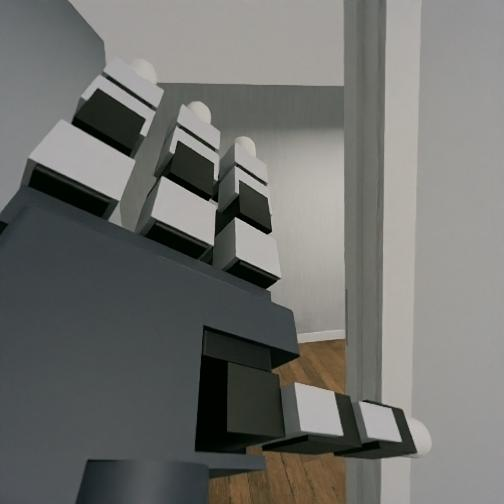

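move:
  base: {"strafe_m": 0.145}
  speeds: {"strafe_m": 0.2}

move:
  base: {"translate_m": 1.0}
  speeds: {"translate_m": 0.35}
  cameras: ["base_camera"]

Scene clock: 272.43 s.
move: done
base_odometry: x=-1.565 y=-0.516 heading=+2.087
base_tilt: forward=-0.7 right=-0.1
base_status: done
joint_positions: joint_1_rad=+0.007 joint_2_rad=-1.185 joint_3_rad=+3.142 joint_4_rad=-2.013 joint_5_rad=-6.254 joint_6_rad=-0.016 joint_7_rad=+2.410 hand_index_mcp=+0.759 hand_index_abd=+0.002 hand_index_pip=+0.575 hand_index_dip=+0.693 hand_middle_mcp=+0.759 hand_middle_abd=+0.002 hand_middle_pip=+0.575 hand_middle_dip=+0.693 hand_ring_mcp=+0.758 hand_ring_abd=+0.003 hand_ring_pip=+0.576 hand_ring_dip=+0.694 hand_thumb_cmc=+0.717 hand_thumb_axl=+0.678 hand_thumb_mcp=+0.231 hand_thumb_ipl=+0.169 hand_current_limit=+0.400 hand_speed=-0.600
joint_status: not commanded
hand_state: goal,goal,goal,goal,goal,goal,goal,goal,goal,goal,goal,goal,goal,goal,goal,goal
index_mcp_current_ma: 3
index_abd_current_ma: 1
index_pip_current_ma: 0
index_dip_current_ma: -1
middle_mcp_current_ma: 3
middle_abd_current_ma: 1
middle_pip_current_ma: 0
middle_dip_current_ma: -1
ring_mcp_current_ma: 3
ring_abd_current_ma: 1
ring_pip_current_ma: 0
ring_dip_current_ma: -1
thumb_cmc_current_ma: 2
thumb_axl_current_ma: 0
thumb_mcp_current_ma: 0
thumb_ipl_current_ma: 0
hand_goal_index_mcp: 0.754
hand_goal_index_abd: 0.000
hand_goal_index_pip: 0.576
hand_goal_index_dip: 0.696
hand_goal_middle_mcp: 0.754
hand_goal_middle_abd: 0.000
hand_goal_middle_pip: 0.576
hand_goal_middle_dip: 0.696
hand_goal_ring_mcp: 0.754
hand_goal_ring_abd: 0.000
hand_goal_ring_pip: 0.576
hand_goal_ring_dip: 0.696
hand_goal_thumb_cmc: 0.714
hand_goal_thumb_axl: 0.678
hand_goal_thumb_mcp: 0.230
hand_goal_thumb_ipl: 0.170
motor_effort: joint_1_rad=-1(2) joint_2_rad=+15(16) joint_3_rad=+0(2) joint_4_rad=+13(14) joint_5_rad=+0(0) joint_6_rad=+7(7) joint_7_rad=+0(1)
hand_pose: x=+0.1516 y=-0.0713 z=+1.2908 quat_wxyz=(+0.387, +0.372, +0.171, +0.826) (m; base frame)
hand_target: x=+0.1694 y=-0.0699 z=+1.2683 quat_wxyz=(+0.386, +0.405, +0.193, +0.806) (m; base frame)
hand_status: not commanded
pictures: none

Scene clock: 276.30 s.
move: done
base_odometry: x=-2.059 y=+0.353 heading=+2.088
base_tilt: forward=-0.7 right=-0.1
base_status: done
joint_positions: joint_1_rad=+0.007 joint_2_rad=-1.189 joint_3_rad=+3.142 joint_4_rad=-2.018 joint_5_rad=-6.254 joint_6_rad=-0.019 joint_7_rad=+2.410 hand_index_mcp=+0.759 hand_index_abd=+0.002 hand_index_pip=+0.575 hand_index_dip=+0.693 hand_middle_mcp=+0.760 hand_middle_abd=+0.002 hand_middle_pip=+0.575 hand_middle_dip=+0.694 hand_ring_mcp=+0.759 hand_ring_abd=+0.003 hand_ring_pip=+0.576 hand_ring_dip=+0.694 hand_thumb_cmc=+0.717 hand_thumb_axl=+0.678 hand_thumb_mcp=+0.231 hand_thumb_ipl=+0.169 hand_current_limit=+0.400 hand_speed=-0.600
joint_status: not commanded
hand_state: goal,goal,goal,goal,goal,goal,goal,goal,goal,goal,goal,goal,goal,goal,goal,goal
index_mcp_current_ma: 3
index_abd_current_ma: 1
index_pip_current_ma: 0
index_dip_current_ma: -1
middle_mcp_current_ma: 4
middle_abd_current_ma: 1
middle_pip_current_ma: 0
middle_dip_current_ma: -1
ring_mcp_current_ma: 3
ring_abd_current_ma: 1
ring_pip_current_ma: 0
ring_dip_current_ma: -1
thumb_cmc_current_ma: 2
thumb_axl_current_ma: 0
thumb_mcp_current_ma: 0
thumb_ipl_current_ma: 0
hand_goal_index_mcp: 0.754
hand_goal_index_abd: 0.000
hand_goal_index_pip: 0.576
hand_goal_index_dip: 0.696
hand_goal_middle_mcp: 0.754
hand_goal_middle_abd: 0.000
hand_goal_middle_pip: 0.576
hand_goal_middle_dip: 0.696
hand_goal_ring_mcp: 0.754
hand_goal_ring_abd: 0.000
hand_goal_ring_pip: 0.576
hand_goal_ring_dip: 0.696
hand_goal_thumb_cmc: 0.714
hand_goal_thumb_axl: 0.678
hand_goal_thumb_mcp: 0.230
hand_goal_thumb_ipl: 0.170
motor_effort: joint_1_rad=-1(1) joint_2_rad=+16(18) joint_3_rad=+1(2) joint_4_rad=+14(14) joint_5_rad=+0(0) joint_6_rad=+7(7) joint_7_rad=+0(1)
hand_pose: x=+0.1531 y=-0.0713 z=+1.2878 quat_wxyz=(+0.386, +0.374, +0.172, +0.825) (m; base frame)
hand_target: x=+0.1694 y=-0.0699 z=+1.2683 quat_wxyz=(+0.386, +0.405, +0.193, +0.806) (m; base frame)
hand_status: not commanded
pictures: base_camera

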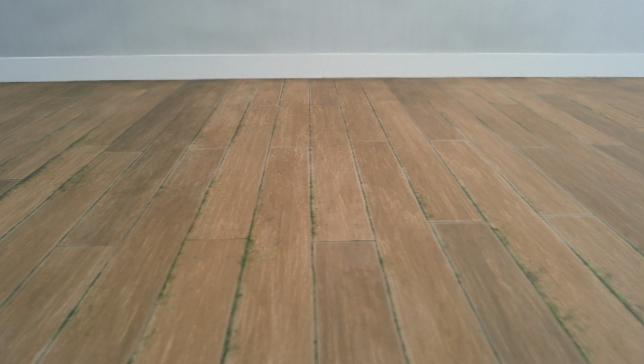

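move:
  base: {"rotate_rad": 0.037}

move:
  base: {"translate_m": 1.02}
  speeds: {"translate_m": 0.35}

move:
  base: {"rotate_rad": 3.1416}
  cameras: ["all"]

Scene clock: 279.50 s.
move: done
base_odometry: x=-2.059 y=+0.354 heading=+2.125
base_tilt: forward=-0.7 right=+0.0
base_status: done
joint_positions: joint_1_rad=+0.006 joint_2_rad=-1.189 joint_3_rad=+3.142 joint_4_rad=-2.018 joint_5_rad=-6.254 joint_6_rad=-0.019 joint_7_rad=+2.410 hand_index_mcp=+0.759 hand_index_abd=+0.002 hand_index_pip=+0.575 hand_index_dip=+0.693 hand_middle_mcp=+0.760 hand_middle_abd=+0.002 hand_middle_pip=+0.575 hand_middle_dip=+0.694 hand_ring_mcp=+0.759 hand_ring_abd=+0.003 hand_ring_pip=+0.576 hand_ring_dip=+0.694 hand_thumb_cmc=+0.718 hand_thumb_axl=+0.678 hand_thumb_mcp=+0.231 hand_thumb_ipl=+0.169 hand_current_limit=+0.400 hand_speed=-0.600
joint_status: not commanded
hand_state: goal,goal,goal,goal,goal,goal,goal,goal,goal,goal,goal,goal,goal,goal,goal,goal
index_mcp_current_ma: 3
index_abd_current_ma: 1
index_pip_current_ma: 0
index_dip_current_ma: -1
middle_mcp_current_ma: 4
middle_abd_current_ma: 1
middle_pip_current_ma: 0
middle_dip_current_ma: -1
ring_mcp_current_ma: 3
ring_abd_current_ma: 1
ring_pip_current_ma: 0
ring_dip_current_ma: -1
thumb_cmc_current_ma: 2
thumb_axl_current_ma: 0
thumb_mcp_current_ma: 0
thumb_ipl_current_ma: 0
hand_goal_index_mcp: 0.754
hand_goal_index_abd: 0.000
hand_goal_index_pip: 0.576
hand_goal_index_dip: 0.696
hand_goal_middle_mcp: 0.754
hand_goal_middle_abd: 0.000
hand_goal_middle_pip: 0.576
hand_goal_middle_dip: 0.696
hand_goal_ring_mcp: 0.754
hand_goal_ring_abd: 0.000
hand_goal_ring_pip: 0.576
hand_goal_ring_dip: 0.696
hand_goal_thumb_cmc: 0.714
hand_goal_thumb_axl: 0.678
hand_goal_thumb_mcp: 0.230
hand_goal_thumb_ipl: 0.170
motor_effort: joint_1_rad=-1(2) joint_2_rad=+15(15) joint_3_rad=+1(1) joint_4_rad=+13(14) joint_5_rad=+0(0) joint_6_rad=+7(7) joint_7_rad=+1(1)
hand_pose: x=+0.1531 y=-0.0713 z=+1.2878 quat_wxyz=(+0.386, +0.374, +0.172, +0.825) (m; base frame)
hand_target: x=+0.1694 y=-0.0699 z=+1.2683 quat_wxyz=(+0.386, +0.405, +0.193, +0.806) (m; base frame)
hand_status: not commanded
pictures: none

Scene clock: 283.40 s.
move: done
base_odometry: x=-2.596 y=+1.221 heading=+2.125
base_tilt: forward=-0.7 right=-0.1
base_status: done
joint_positions: joint_1_rad=+0.006 joint_2_rad=-1.191 joint_3_rad=+3.142 joint_4_rad=-2.020 joint_5_rad=-6.254 joint_6_rad=-0.020 joint_7_rad=+2.411 hand_index_mcp=+0.759 hand_index_abd=+0.002 hand_index_pip=+0.575 hand_index_dip=+0.693 hand_middle_mcp=+0.760 hand_middle_abd=+0.002 hand_middle_pip=+0.575 hand_middle_dip=+0.694 hand_ring_mcp=+0.759 hand_ring_abd=+0.003 hand_ring_pip=+0.576 hand_ring_dip=+0.694 hand_thumb_cmc=+0.718 hand_thumb_axl=+0.678 hand_thumb_mcp=+0.231 hand_thumb_ipl=+0.169 hand_current_limit=+0.400 hand_speed=-0.600
joint_status: not commanded
hand_state: goal,goal,goal,goal,goal,goal,goal,goal,goal,goal,goal,goal,goal,goal,goal,goal
index_mcp_current_ma: 3
index_abd_current_ma: 1
index_pip_current_ma: 0
index_dip_current_ma: -1
middle_mcp_current_ma: 4
middle_abd_current_ma: 1
middle_pip_current_ma: 0
middle_dip_current_ma: -1
ring_mcp_current_ma: 3
ring_abd_current_ma: 1
ring_pip_current_ma: 0
ring_dip_current_ma: -1
thumb_cmc_current_ma: 2
thumb_axl_current_ma: 0
thumb_mcp_current_ma: 0
thumb_ipl_current_ma: 0
hand_goal_index_mcp: 0.754
hand_goal_index_abd: 0.000
hand_goal_index_pip: 0.576
hand_goal_index_dip: 0.696
hand_goal_middle_mcp: 0.754
hand_goal_middle_abd: 0.000
hand_goal_middle_pip: 0.576
hand_goal_middle_dip: 0.696
hand_goal_ring_mcp: 0.754
hand_goal_ring_abd: 0.000
hand_goal_ring_pip: 0.576
hand_goal_ring_dip: 0.696
hand_goal_thumb_cmc: 0.714
hand_goal_thumb_axl: 0.678
hand_goal_thumb_mcp: 0.230
hand_goal_thumb_ipl: 0.170
motor_effort: joint_1_rad=-1(1) joint_2_rad=+16(18) joint_3_rad=+1(2) joint_4_rad=+13(15) joint_5_rad=+0(1) joint_6_rad=+7(7) joint_7_rad=+0(1)
hand_pose: x=+0.1526 y=-0.0713 z=+1.2869 quat_wxyz=(+0.386, +0.374, +0.172, +0.825) (m; base frame)
hand_target: x=+0.1694 y=-0.0699 z=+1.2683 quat_wxyz=(+0.386, +0.405, +0.193, +0.806) (m; base frame)
hand_status: not commanded
pictures: none

Scene clock: 286.70 s.
move: done
base_odometry: x=-2.596 y=+1.221 heading=-1.017
base_tilt: forward=-0.7 right=+0.0
base_status: done
joint_positions: joint_1_rad=+0.006 joint_2_rad=-1.191 joint_3_rad=+3.142 joint_4_rad=-2.020 joint_5_rad=-6.254 joint_6_rad=-0.020 joint_7_rad=+2.411 hand_index_mcp=+0.759 hand_index_abd=+0.002 hand_index_pip=+0.575 hand_index_dip=+0.693 hand_middle_mcp=+0.760 hand_middle_abd=+0.002 hand_middle_pip=+0.575 hand_middle_dip=+0.694 hand_ring_mcp=+0.759 hand_ring_abd=+0.003 hand_ring_pip=+0.576 hand_ring_dip=+0.694 hand_thumb_cmc=+0.718 hand_thumb_axl=+0.678 hand_thumb_mcp=+0.231 hand_thumb_ipl=+0.169 hand_current_limit=+0.400 hand_speed=-0.600
joint_status: not commanded
hand_state: goal,goal,goal,goal,goal,goal,goal,goal,goal,goal,goal,goal,goal,goal,goal,goal
index_mcp_current_ma: 3
index_abd_current_ma: 1
index_pip_current_ma: 0
index_dip_current_ma: -1
middle_mcp_current_ma: 4
middle_abd_current_ma: 1
middle_pip_current_ma: 0
middle_dip_current_ma: -1
ring_mcp_current_ma: 3
ring_abd_current_ma: 1
ring_pip_current_ma: 0
ring_dip_current_ma: -1
thumb_cmc_current_ma: 2
thumb_axl_current_ma: 0
thumb_mcp_current_ma: 0
thumb_ipl_current_ma: 0
hand_goal_index_mcp: 0.754
hand_goal_index_abd: 0.000
hand_goal_index_pip: 0.576
hand_goal_index_dip: 0.696
hand_goal_middle_mcp: 0.754
hand_goal_middle_abd: 0.000
hand_goal_middle_pip: 0.576
hand_goal_middle_dip: 0.696
hand_goal_ring_mcp: 0.754
hand_goal_ring_abd: 0.000
hand_goal_ring_pip: 0.576
hand_goal_ring_dip: 0.696
hand_goal_thumb_cmc: 0.714
hand_goal_thumb_axl: 0.678
hand_goal_thumb_mcp: 0.230
hand_goal_thumb_ipl: 0.170
motor_effort: joint_1_rad=-1(2) joint_2_rad=+15(16) joint_3_rad=+1(2) joint_4_rad=+13(14) joint_5_rad=+0(0) joint_6_rad=+7(7) joint_7_rad=+0(1)
hand_pose: x=+0.1526 y=-0.0713 z=+1.2869 quat_wxyz=(+0.386, +0.374, +0.172, +0.825) (m; base frame)
hand_target: x=+0.1694 y=-0.0699 z=+1.2683 quat_wxyz=(+0.386, +0.405, +0.193, +0.806) (m; base frame)
hand_status: not commanded
pictures: base_camera, wrist_camera
camera_calibration:
wrist_camera: T_world_to_cam=[[-0.0314405, -0.998789, -0.0378495, 0.00915785], [-0.131019, 0.0416598, -0.990504, 1.24629], [0.990881, -0.0261829, -0.13217, 0.142555], [0, 0, 0, 1]] pos_world=[0.0223198, -0.0390408, 1.25364]

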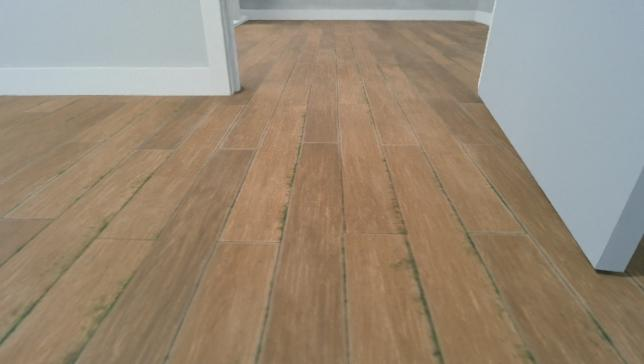

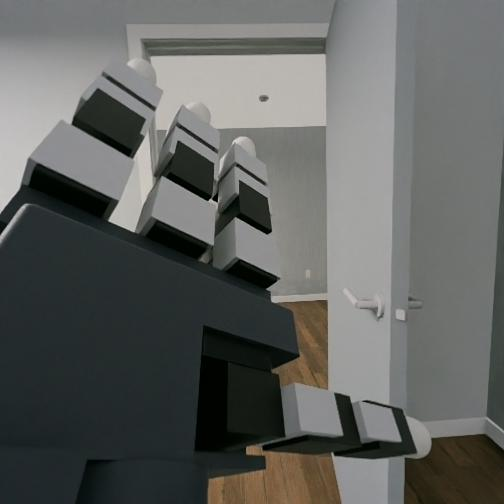

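move:
  base: {"strafe_m": -0.5}
  speeds: {"strafe_m": 0.3}

move:
  joints: {"joint_1_rad": 0.03, "joint_2_rad": 0.33, "joint_3_rad": 3.142, "joint_4_rad": -2.12, "joint_5_rad": 0, "joint_6_rad": 0.92, "joint_7_rad": 1.571, "hand_index_mcp": -0.48, "hand_middle_mcp": -0.48, "hand_ring_mcp": -0.48, "hand_index_pip": -0.78, "hand_middle_pip": -0.78, "hand_ring_pip": -0.78, "hand_index_dip": 0.04, "hand_middle_dip": 0.04, "hand_ring_dip": 0.04}
  min_time_s: 4
  cameras: ["all"]

Scene clock: 291.33 s.
move: done
base_odometry: x=-3.021 y=+0.958 heading=-1.016
base_tilt: forward=-0.7 right=-0.1
base_status: done
joint_positions: joint_1_rad=+0.004 joint_2_rad=-1.191 joint_3_rad=+3.142 joint_4_rad=-2.020 joint_5_rad=-6.254 joint_6_rad=-0.020 joint_7_rad=+2.411 hand_index_mcp=+0.760 hand_index_abd=+0.002 hand_index_pip=+0.575 hand_index_dip=+0.693 hand_middle_mcp=+0.760 hand_middle_abd=+0.002 hand_middle_pip=+0.575 hand_middle_dip=+0.694 hand_ring_mcp=+0.759 hand_ring_abd=+0.003 hand_ring_pip=+0.576 hand_ring_dip=+0.694 hand_thumb_cmc=+0.718 hand_thumb_axl=+0.678 hand_thumb_mcp=+0.231 hand_thumb_ipl=+0.169 hand_current_limit=+0.400 hand_speed=-0.600
joint_status: not commanded
hand_state: goal,goal,goal,goal,goal,goal,goal,goal,goal,goal,goal,goal,goal,goal,goal,goal
index_mcp_current_ma: 4
index_abd_current_ma: 1
index_pip_current_ma: 0
index_dip_current_ma: -1
middle_mcp_current_ma: 4
middle_abd_current_ma: 1
middle_pip_current_ma: 0
middle_dip_current_ma: -1
ring_mcp_current_ma: 3
ring_abd_current_ma: 1
ring_pip_current_ma: 0
ring_dip_current_ma: -1
thumb_cmc_current_ma: 2
thumb_axl_current_ma: 0
thumb_mcp_current_ma: 0
thumb_ipl_current_ma: 0
hand_goal_index_mcp: 0.754
hand_goal_index_abd: 0.000
hand_goal_index_pip: 0.576
hand_goal_index_dip: 0.696
hand_goal_middle_mcp: 0.754
hand_goal_middle_abd: 0.000
hand_goal_middle_pip: 0.576
hand_goal_middle_dip: 0.696
hand_goal_ring_mcp: 0.754
hand_goal_ring_abd: 0.000
hand_goal_ring_pip: 0.576
hand_goal_ring_dip: 0.696
hand_goal_thumb_cmc: 0.714
hand_goal_thumb_axl: 0.678
hand_goal_thumb_mcp: 0.230
hand_goal_thumb_ipl: 0.170
motor_effort: joint_1_rad=-1(3) joint_2_rad=+16(16) joint_3_rad=+1(4) joint_4_rad=+13(14) joint_5_rad=+0(0) joint_6_rad=+7(7) joint_7_rad=+1(1)
hand_pose: x=+0.1527 y=-0.0715 z=+1.2868 quat_wxyz=(+0.385, +0.374, +0.172, +0.826) (m; base frame)
hand_target: x=+0.1694 y=-0.0699 z=+1.2683 quat_wxyz=(+0.386, +0.405, +0.193, +0.806) (m; base frame)
hand_status: not commanded
pictures: none

Scene clock: 295.90 s.
move: off_target
base_odometry: x=-3.021 y=+0.958 heading=-1.016
base_tilt: forward=-0.6 right=-0.1
base_status: not commanded
joint_positions: joint_1_rad=+0.013 joint_2_rad=+0.311 joint_3_rad=+3.142 joint_4_rad=-2.104 joint_5_rad=-6.254 joint_6_rad=+0.840 joint_7_rad=+1.623 hand_index_mcp=-0.458 hand_index_abd=+0.002 hand_index_pip=-0.739 hand_index_dip=+0.045 hand_middle_mcp=-0.465 hand_middle_abd=+0.002 hand_middle_pip=-0.741 hand_middle_dip=+0.049 hand_ring_mcp=-0.467 hand_ring_abd=+0.003 hand_ring_pip=-0.740 hand_ring_dip=+0.049 hand_thumb_cmc=+0.726 hand_thumb_axl=+0.678 hand_thumb_mcp=+0.231 hand_thumb_ipl=+0.169 hand_current_limit=+0.400 hand_speed=-0.600
joint_status: hand_index_mcp off_target (ended at -0.458, target -0.480); hand_index_pip off_target (ended at -0.739, target -0.780); hand_middle_pip off_target (ended at -0.741, target -0.780); hand_ring_pip off_target (ended at -0.740, target -0.780); the others done
hand_state: blocked,goal,blocked,goal,goal,goal,blocked,goal,goal,goal,blocked,goal,goal,goal,goal,goal
index_mcp_current_ma: 28
index_abd_current_ma: 1
index_pip_current_ma: 67
index_dip_current_ma: 3
middle_mcp_current_ma: 16
middle_abd_current_ma: 1
middle_pip_current_ma: 61
middle_dip_current_ma: 7
ring_mcp_current_ma: 14
ring_abd_current_ma: 1
ring_pip_current_ma: 66
ring_dip_current_ma: 7
thumb_cmc_current_ma: 11
thumb_axl_current_ma: 0
thumb_mcp_current_ma: 0
thumb_ipl_current_ma: 0
hand_goal_index_mcp: -0.480
hand_goal_index_abd: 0.000
hand_goal_index_pip: -0.780
hand_goal_index_dip: 0.040
hand_goal_middle_mcp: -0.480
hand_goal_middle_abd: 0.000
hand_goal_middle_pip: -0.780
hand_goal_middle_dip: 0.040
hand_goal_ring_mcp: -0.480
hand_goal_ring_abd: 0.000
hand_goal_ring_pip: -0.780
hand_goal_ring_dip: 0.040
hand_goal_thumb_cmc: 0.714
hand_goal_thumb_axl: 0.678
hand_goal_thumb_mcp: 0.230
hand_goal_thumb_ipl: 0.170
motor_effort: joint_1_rad=-1(2) joint_2_rad=-24(27) joint_3_rad=+0(2) joint_4_rad=+13(18) joint_5_rad=+0(2) joint_6_rad=+8(10) joint_7_rad=+1(3)
hand_pose: x=+0.7586 y=-0.0872 z=+0.8289 quat_wxyz=(+0.022, +0.709, +0.028, +0.705) (m; base frame)
hand_target: x=+0.7551 y=-0.1030 z=+0.8274 quat_wxyz=(+0.011, +0.692, -0.010, +0.721) (m; base frame)
hand_status: not commanded
pictures: base_camera, wrist_camera
camera_calibration:
wrist_camera: T_world_to_cam=[[-0.0417076, -0.690071, -0.722539, 0.597285], [-0.759137, 0.492061, -0.42613, 0.920756], [0.649593, 0.530733, -0.544381, 0.13027], [0, 0, 0, 1]] pos_world=[0.639269, -0.110038, 0.89484]

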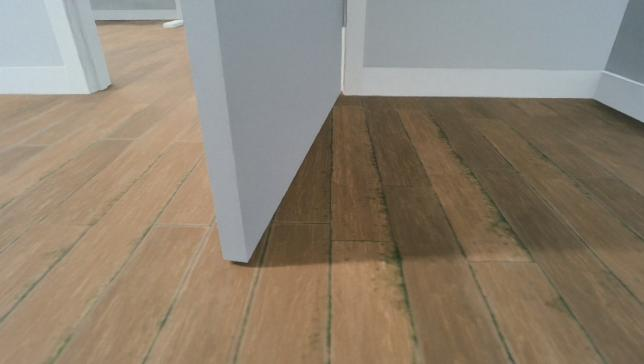

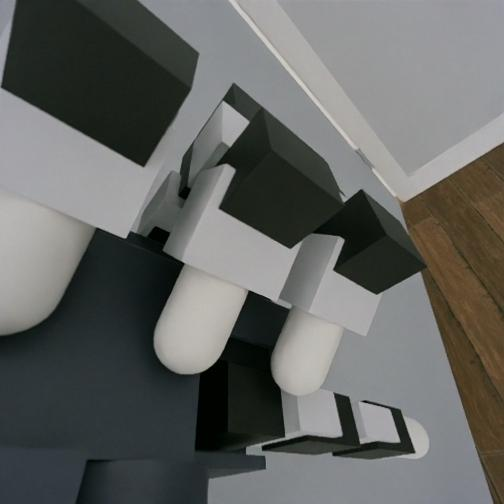

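move:
  base: {"translate_m": 0.17, "strafe_m": 0.43}
  speeds: {"strafe_m": 0.2}
  cameras: ["all"]

Scene clock: 301.60 s.
move: done
base_odometry: x=-2.566 y=+1.040 heading=-1.016
base_tilt: forward=-0.7 right=+0.0
base_status: done
joint_positions: joint_1_rad=+0.032 joint_2_rad=+0.312 joint_3_rad=+3.146 joint_4_rad=-2.108 joint_5_rad=-6.267 joint_6_rad=+0.845 joint_7_rad=+1.613 hand_index_mcp=-0.458 hand_index_abd=+0.002 hand_index_pip=-0.741 hand_index_dip=+0.045 hand_middle_mcp=-0.464 hand_middle_abd=+0.002 hand_middle_pip=-0.742 hand_middle_dip=+0.049 hand_ring_mcp=-0.466 hand_ring_abd=+0.003 hand_ring_pip=-0.740 hand_ring_dip=+0.049 hand_thumb_cmc=+0.726 hand_thumb_axl=+0.678 hand_thumb_mcp=+0.231 hand_thumb_ipl=+0.169 hand_current_limit=+0.400 hand_speed=-0.600
joint_status: not commanded
hand_state: blocked,goal,blocked,goal,goal,goal,blocked,goal,goal,goal,blocked,goal,goal,goal,goal,goal
index_mcp_current_ma: 29
index_abd_current_ma: 1
index_pip_current_ma: 64
index_dip_current_ma: 3
middle_mcp_current_ma: 17
middle_abd_current_ma: 1
middle_pip_current_ma: 60
middle_dip_current_ma: 7
ring_mcp_current_ma: 14
ring_abd_current_ma: 1
ring_pip_current_ma: 65
ring_dip_current_ma: 7
thumb_cmc_current_ma: 11
thumb_axl_current_ma: 0
thumb_mcp_current_ma: 0
thumb_ipl_current_ma: 0
hand_goal_index_mcp: -0.480
hand_goal_index_abd: 0.000
hand_goal_index_pip: -0.780
hand_goal_index_dip: 0.040
hand_goal_middle_mcp: -0.480
hand_goal_middle_abd: 0.000
hand_goal_middle_pip: -0.780
hand_goal_middle_dip: 0.040
hand_goal_ring_mcp: -0.480
hand_goal_ring_abd: 0.000
hand_goal_ring_pip: -0.780
hand_goal_ring_dip: 0.040
hand_goal_thumb_cmc: 0.714
hand_goal_thumb_axl: 0.678
hand_goal_thumb_mcp: 0.230
hand_goal_thumb_ipl: 0.170
motor_effort: joint_1_rad=-1(8) joint_2_rad=-23(24) joint_3_rad=+0(5) joint_4_rad=+13(15) joint_5_rad=+0(5) joint_6_rad=+8(9) joint_7_rad=+1(4)
hand_pose: x=+0.7550 y=-0.1037 z=+0.8273 quat_wxyz=(+0.027, +0.708, +0.011, +0.705) (m; base frame)
hand_target: x=+0.7551 y=-0.1030 z=+0.8274 quat_wxyz=(+0.011, +0.692, -0.010, +0.721) (m; base frame)
hand_status: not commanded
pictures: base_camera, wrist_camera
camera_calibration:
wrist_camera: T_world_to_cam=[[-0.0616657, -0.675544, -0.734737, 0.611256], [-0.742243, 0.52319, -0.418744, 0.909744], [0.667287, 0.519531, -0.533681, 0.117093], [0, 0, 0, 1]] pos_world=[0.63481, -0.123872, 0.892553]

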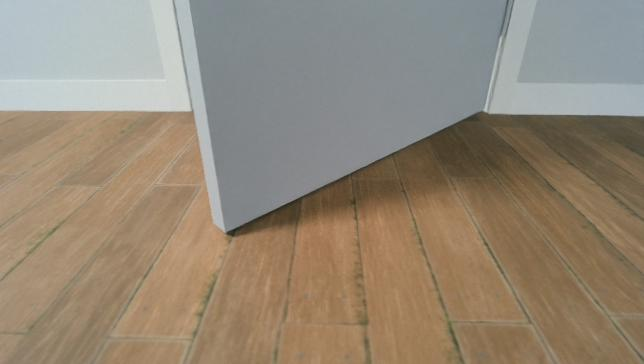

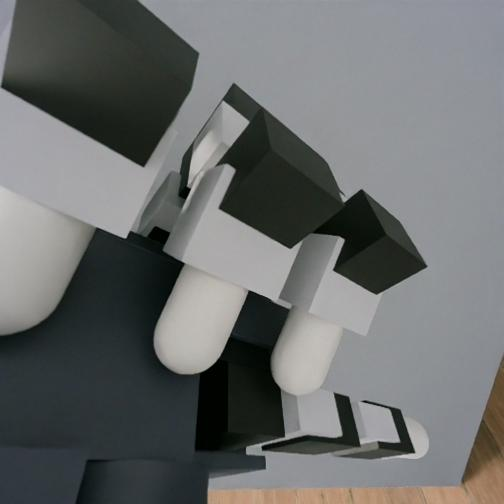

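move:
  base: {"translate_m": 0.3, "strafe_m": 0.18}
  speeds: {"translate_m": 0.2}
  cameras: ["all"]

Scene clock: 304.80 s.
move: done
base_odometry: x=-2.255 y=+0.880 heading=-1.016
base_tilt: forward=-0.6 right=-0.1
base_status: done
joint_positions: joint_1_rad=+0.035 joint_2_rad=+0.313 joint_3_rad=+3.148 joint_4_rad=-2.119 joint_5_rad=-6.281 joint_6_rad=+0.853 joint_7_rad=+1.610 hand_index_mcp=-0.457 hand_index_abd=+0.002 hand_index_pip=-0.742 hand_index_dip=+0.045 hand_middle_mcp=-0.464 hand_middle_abd=+0.002 hand_middle_pip=-0.742 hand_middle_dip=+0.049 hand_ring_mcp=-0.466 hand_ring_abd=+0.003 hand_ring_pip=-0.740 hand_ring_dip=+0.049 hand_thumb_cmc=+0.727 hand_thumb_axl=+0.678 hand_thumb_mcp=+0.231 hand_thumb_ipl=+0.169 hand_current_limit=+0.400 hand_speed=-0.600
joint_status: not commanded
hand_state: blocked,goal,blocked,goal,goal,goal,blocked,goal,goal,goal,blocked,goal,goal,goal,goal,goal
index_mcp_current_ma: 30
index_abd_current_ma: 1
index_pip_current_ma: 61
index_dip_current_ma: 3
middle_mcp_current_ma: 18
middle_abd_current_ma: 1
middle_pip_current_ma: 59
middle_dip_current_ma: 7
ring_mcp_current_ma: 14
ring_abd_current_ma: 1
ring_pip_current_ma: 64
ring_dip_current_ma: 7
thumb_cmc_current_ma: 12
thumb_axl_current_ma: 0
thumb_mcp_current_ma: 0
thumb_ipl_current_ma: 0
hand_goal_index_mcp: -0.480
hand_goal_index_abd: 0.000
hand_goal_index_pip: -0.780
hand_goal_index_dip: 0.040
hand_goal_middle_mcp: -0.480
hand_goal_middle_abd: 0.000
hand_goal_middle_pip: -0.780
hand_goal_middle_dip: 0.040
hand_goal_ring_mcp: -0.480
hand_goal_ring_abd: 0.000
hand_goal_ring_pip: -0.780
hand_goal_ring_dip: 0.040
hand_goal_thumb_cmc: 0.714
hand_goal_thumb_axl: 0.678
hand_goal_thumb_mcp: 0.230
hand_goal_thumb_ipl: 0.170
motor_effort: joint_1_rad=-1(10) joint_2_rad=-23(25) joint_3_rad=+1(8) joint_4_rad=+13(20) joint_5_rad=+0(9) joint_6_rad=+9(9) joint_7_rad=+2(4)
hand_pose: x=+0.7508 y=-0.1099 z=+0.8221 quat_wxyz=(+0.029, +0.710, +0.001, +0.704) (m; base frame)
hand_target: x=+0.7551 y=-0.1030 z=+0.8274 quat_wxyz=(+0.011, +0.692, -0.010, +0.721) (m; base frame)
hand_status: not commanded
pictures: base_camera, wrist_camera
camera_calibration:
wrist_camera: T_world_to_cam=[[-0.0757929, -0.665694, -0.742366, 0.62099], [-0.73534, 0.540148, -0.409286, 0.89668], [0.673447, 0.51487, -0.530451, 0.11254], [0, 0, 0, 1]] pos_world=[0.630641, -0.128894, 0.887697]

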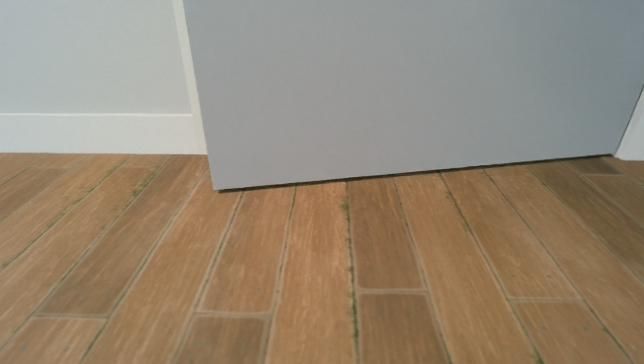

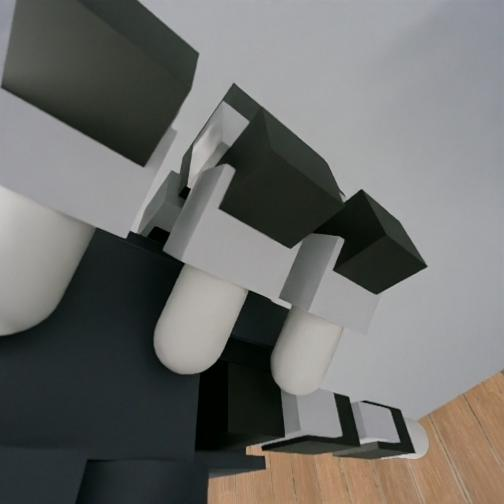

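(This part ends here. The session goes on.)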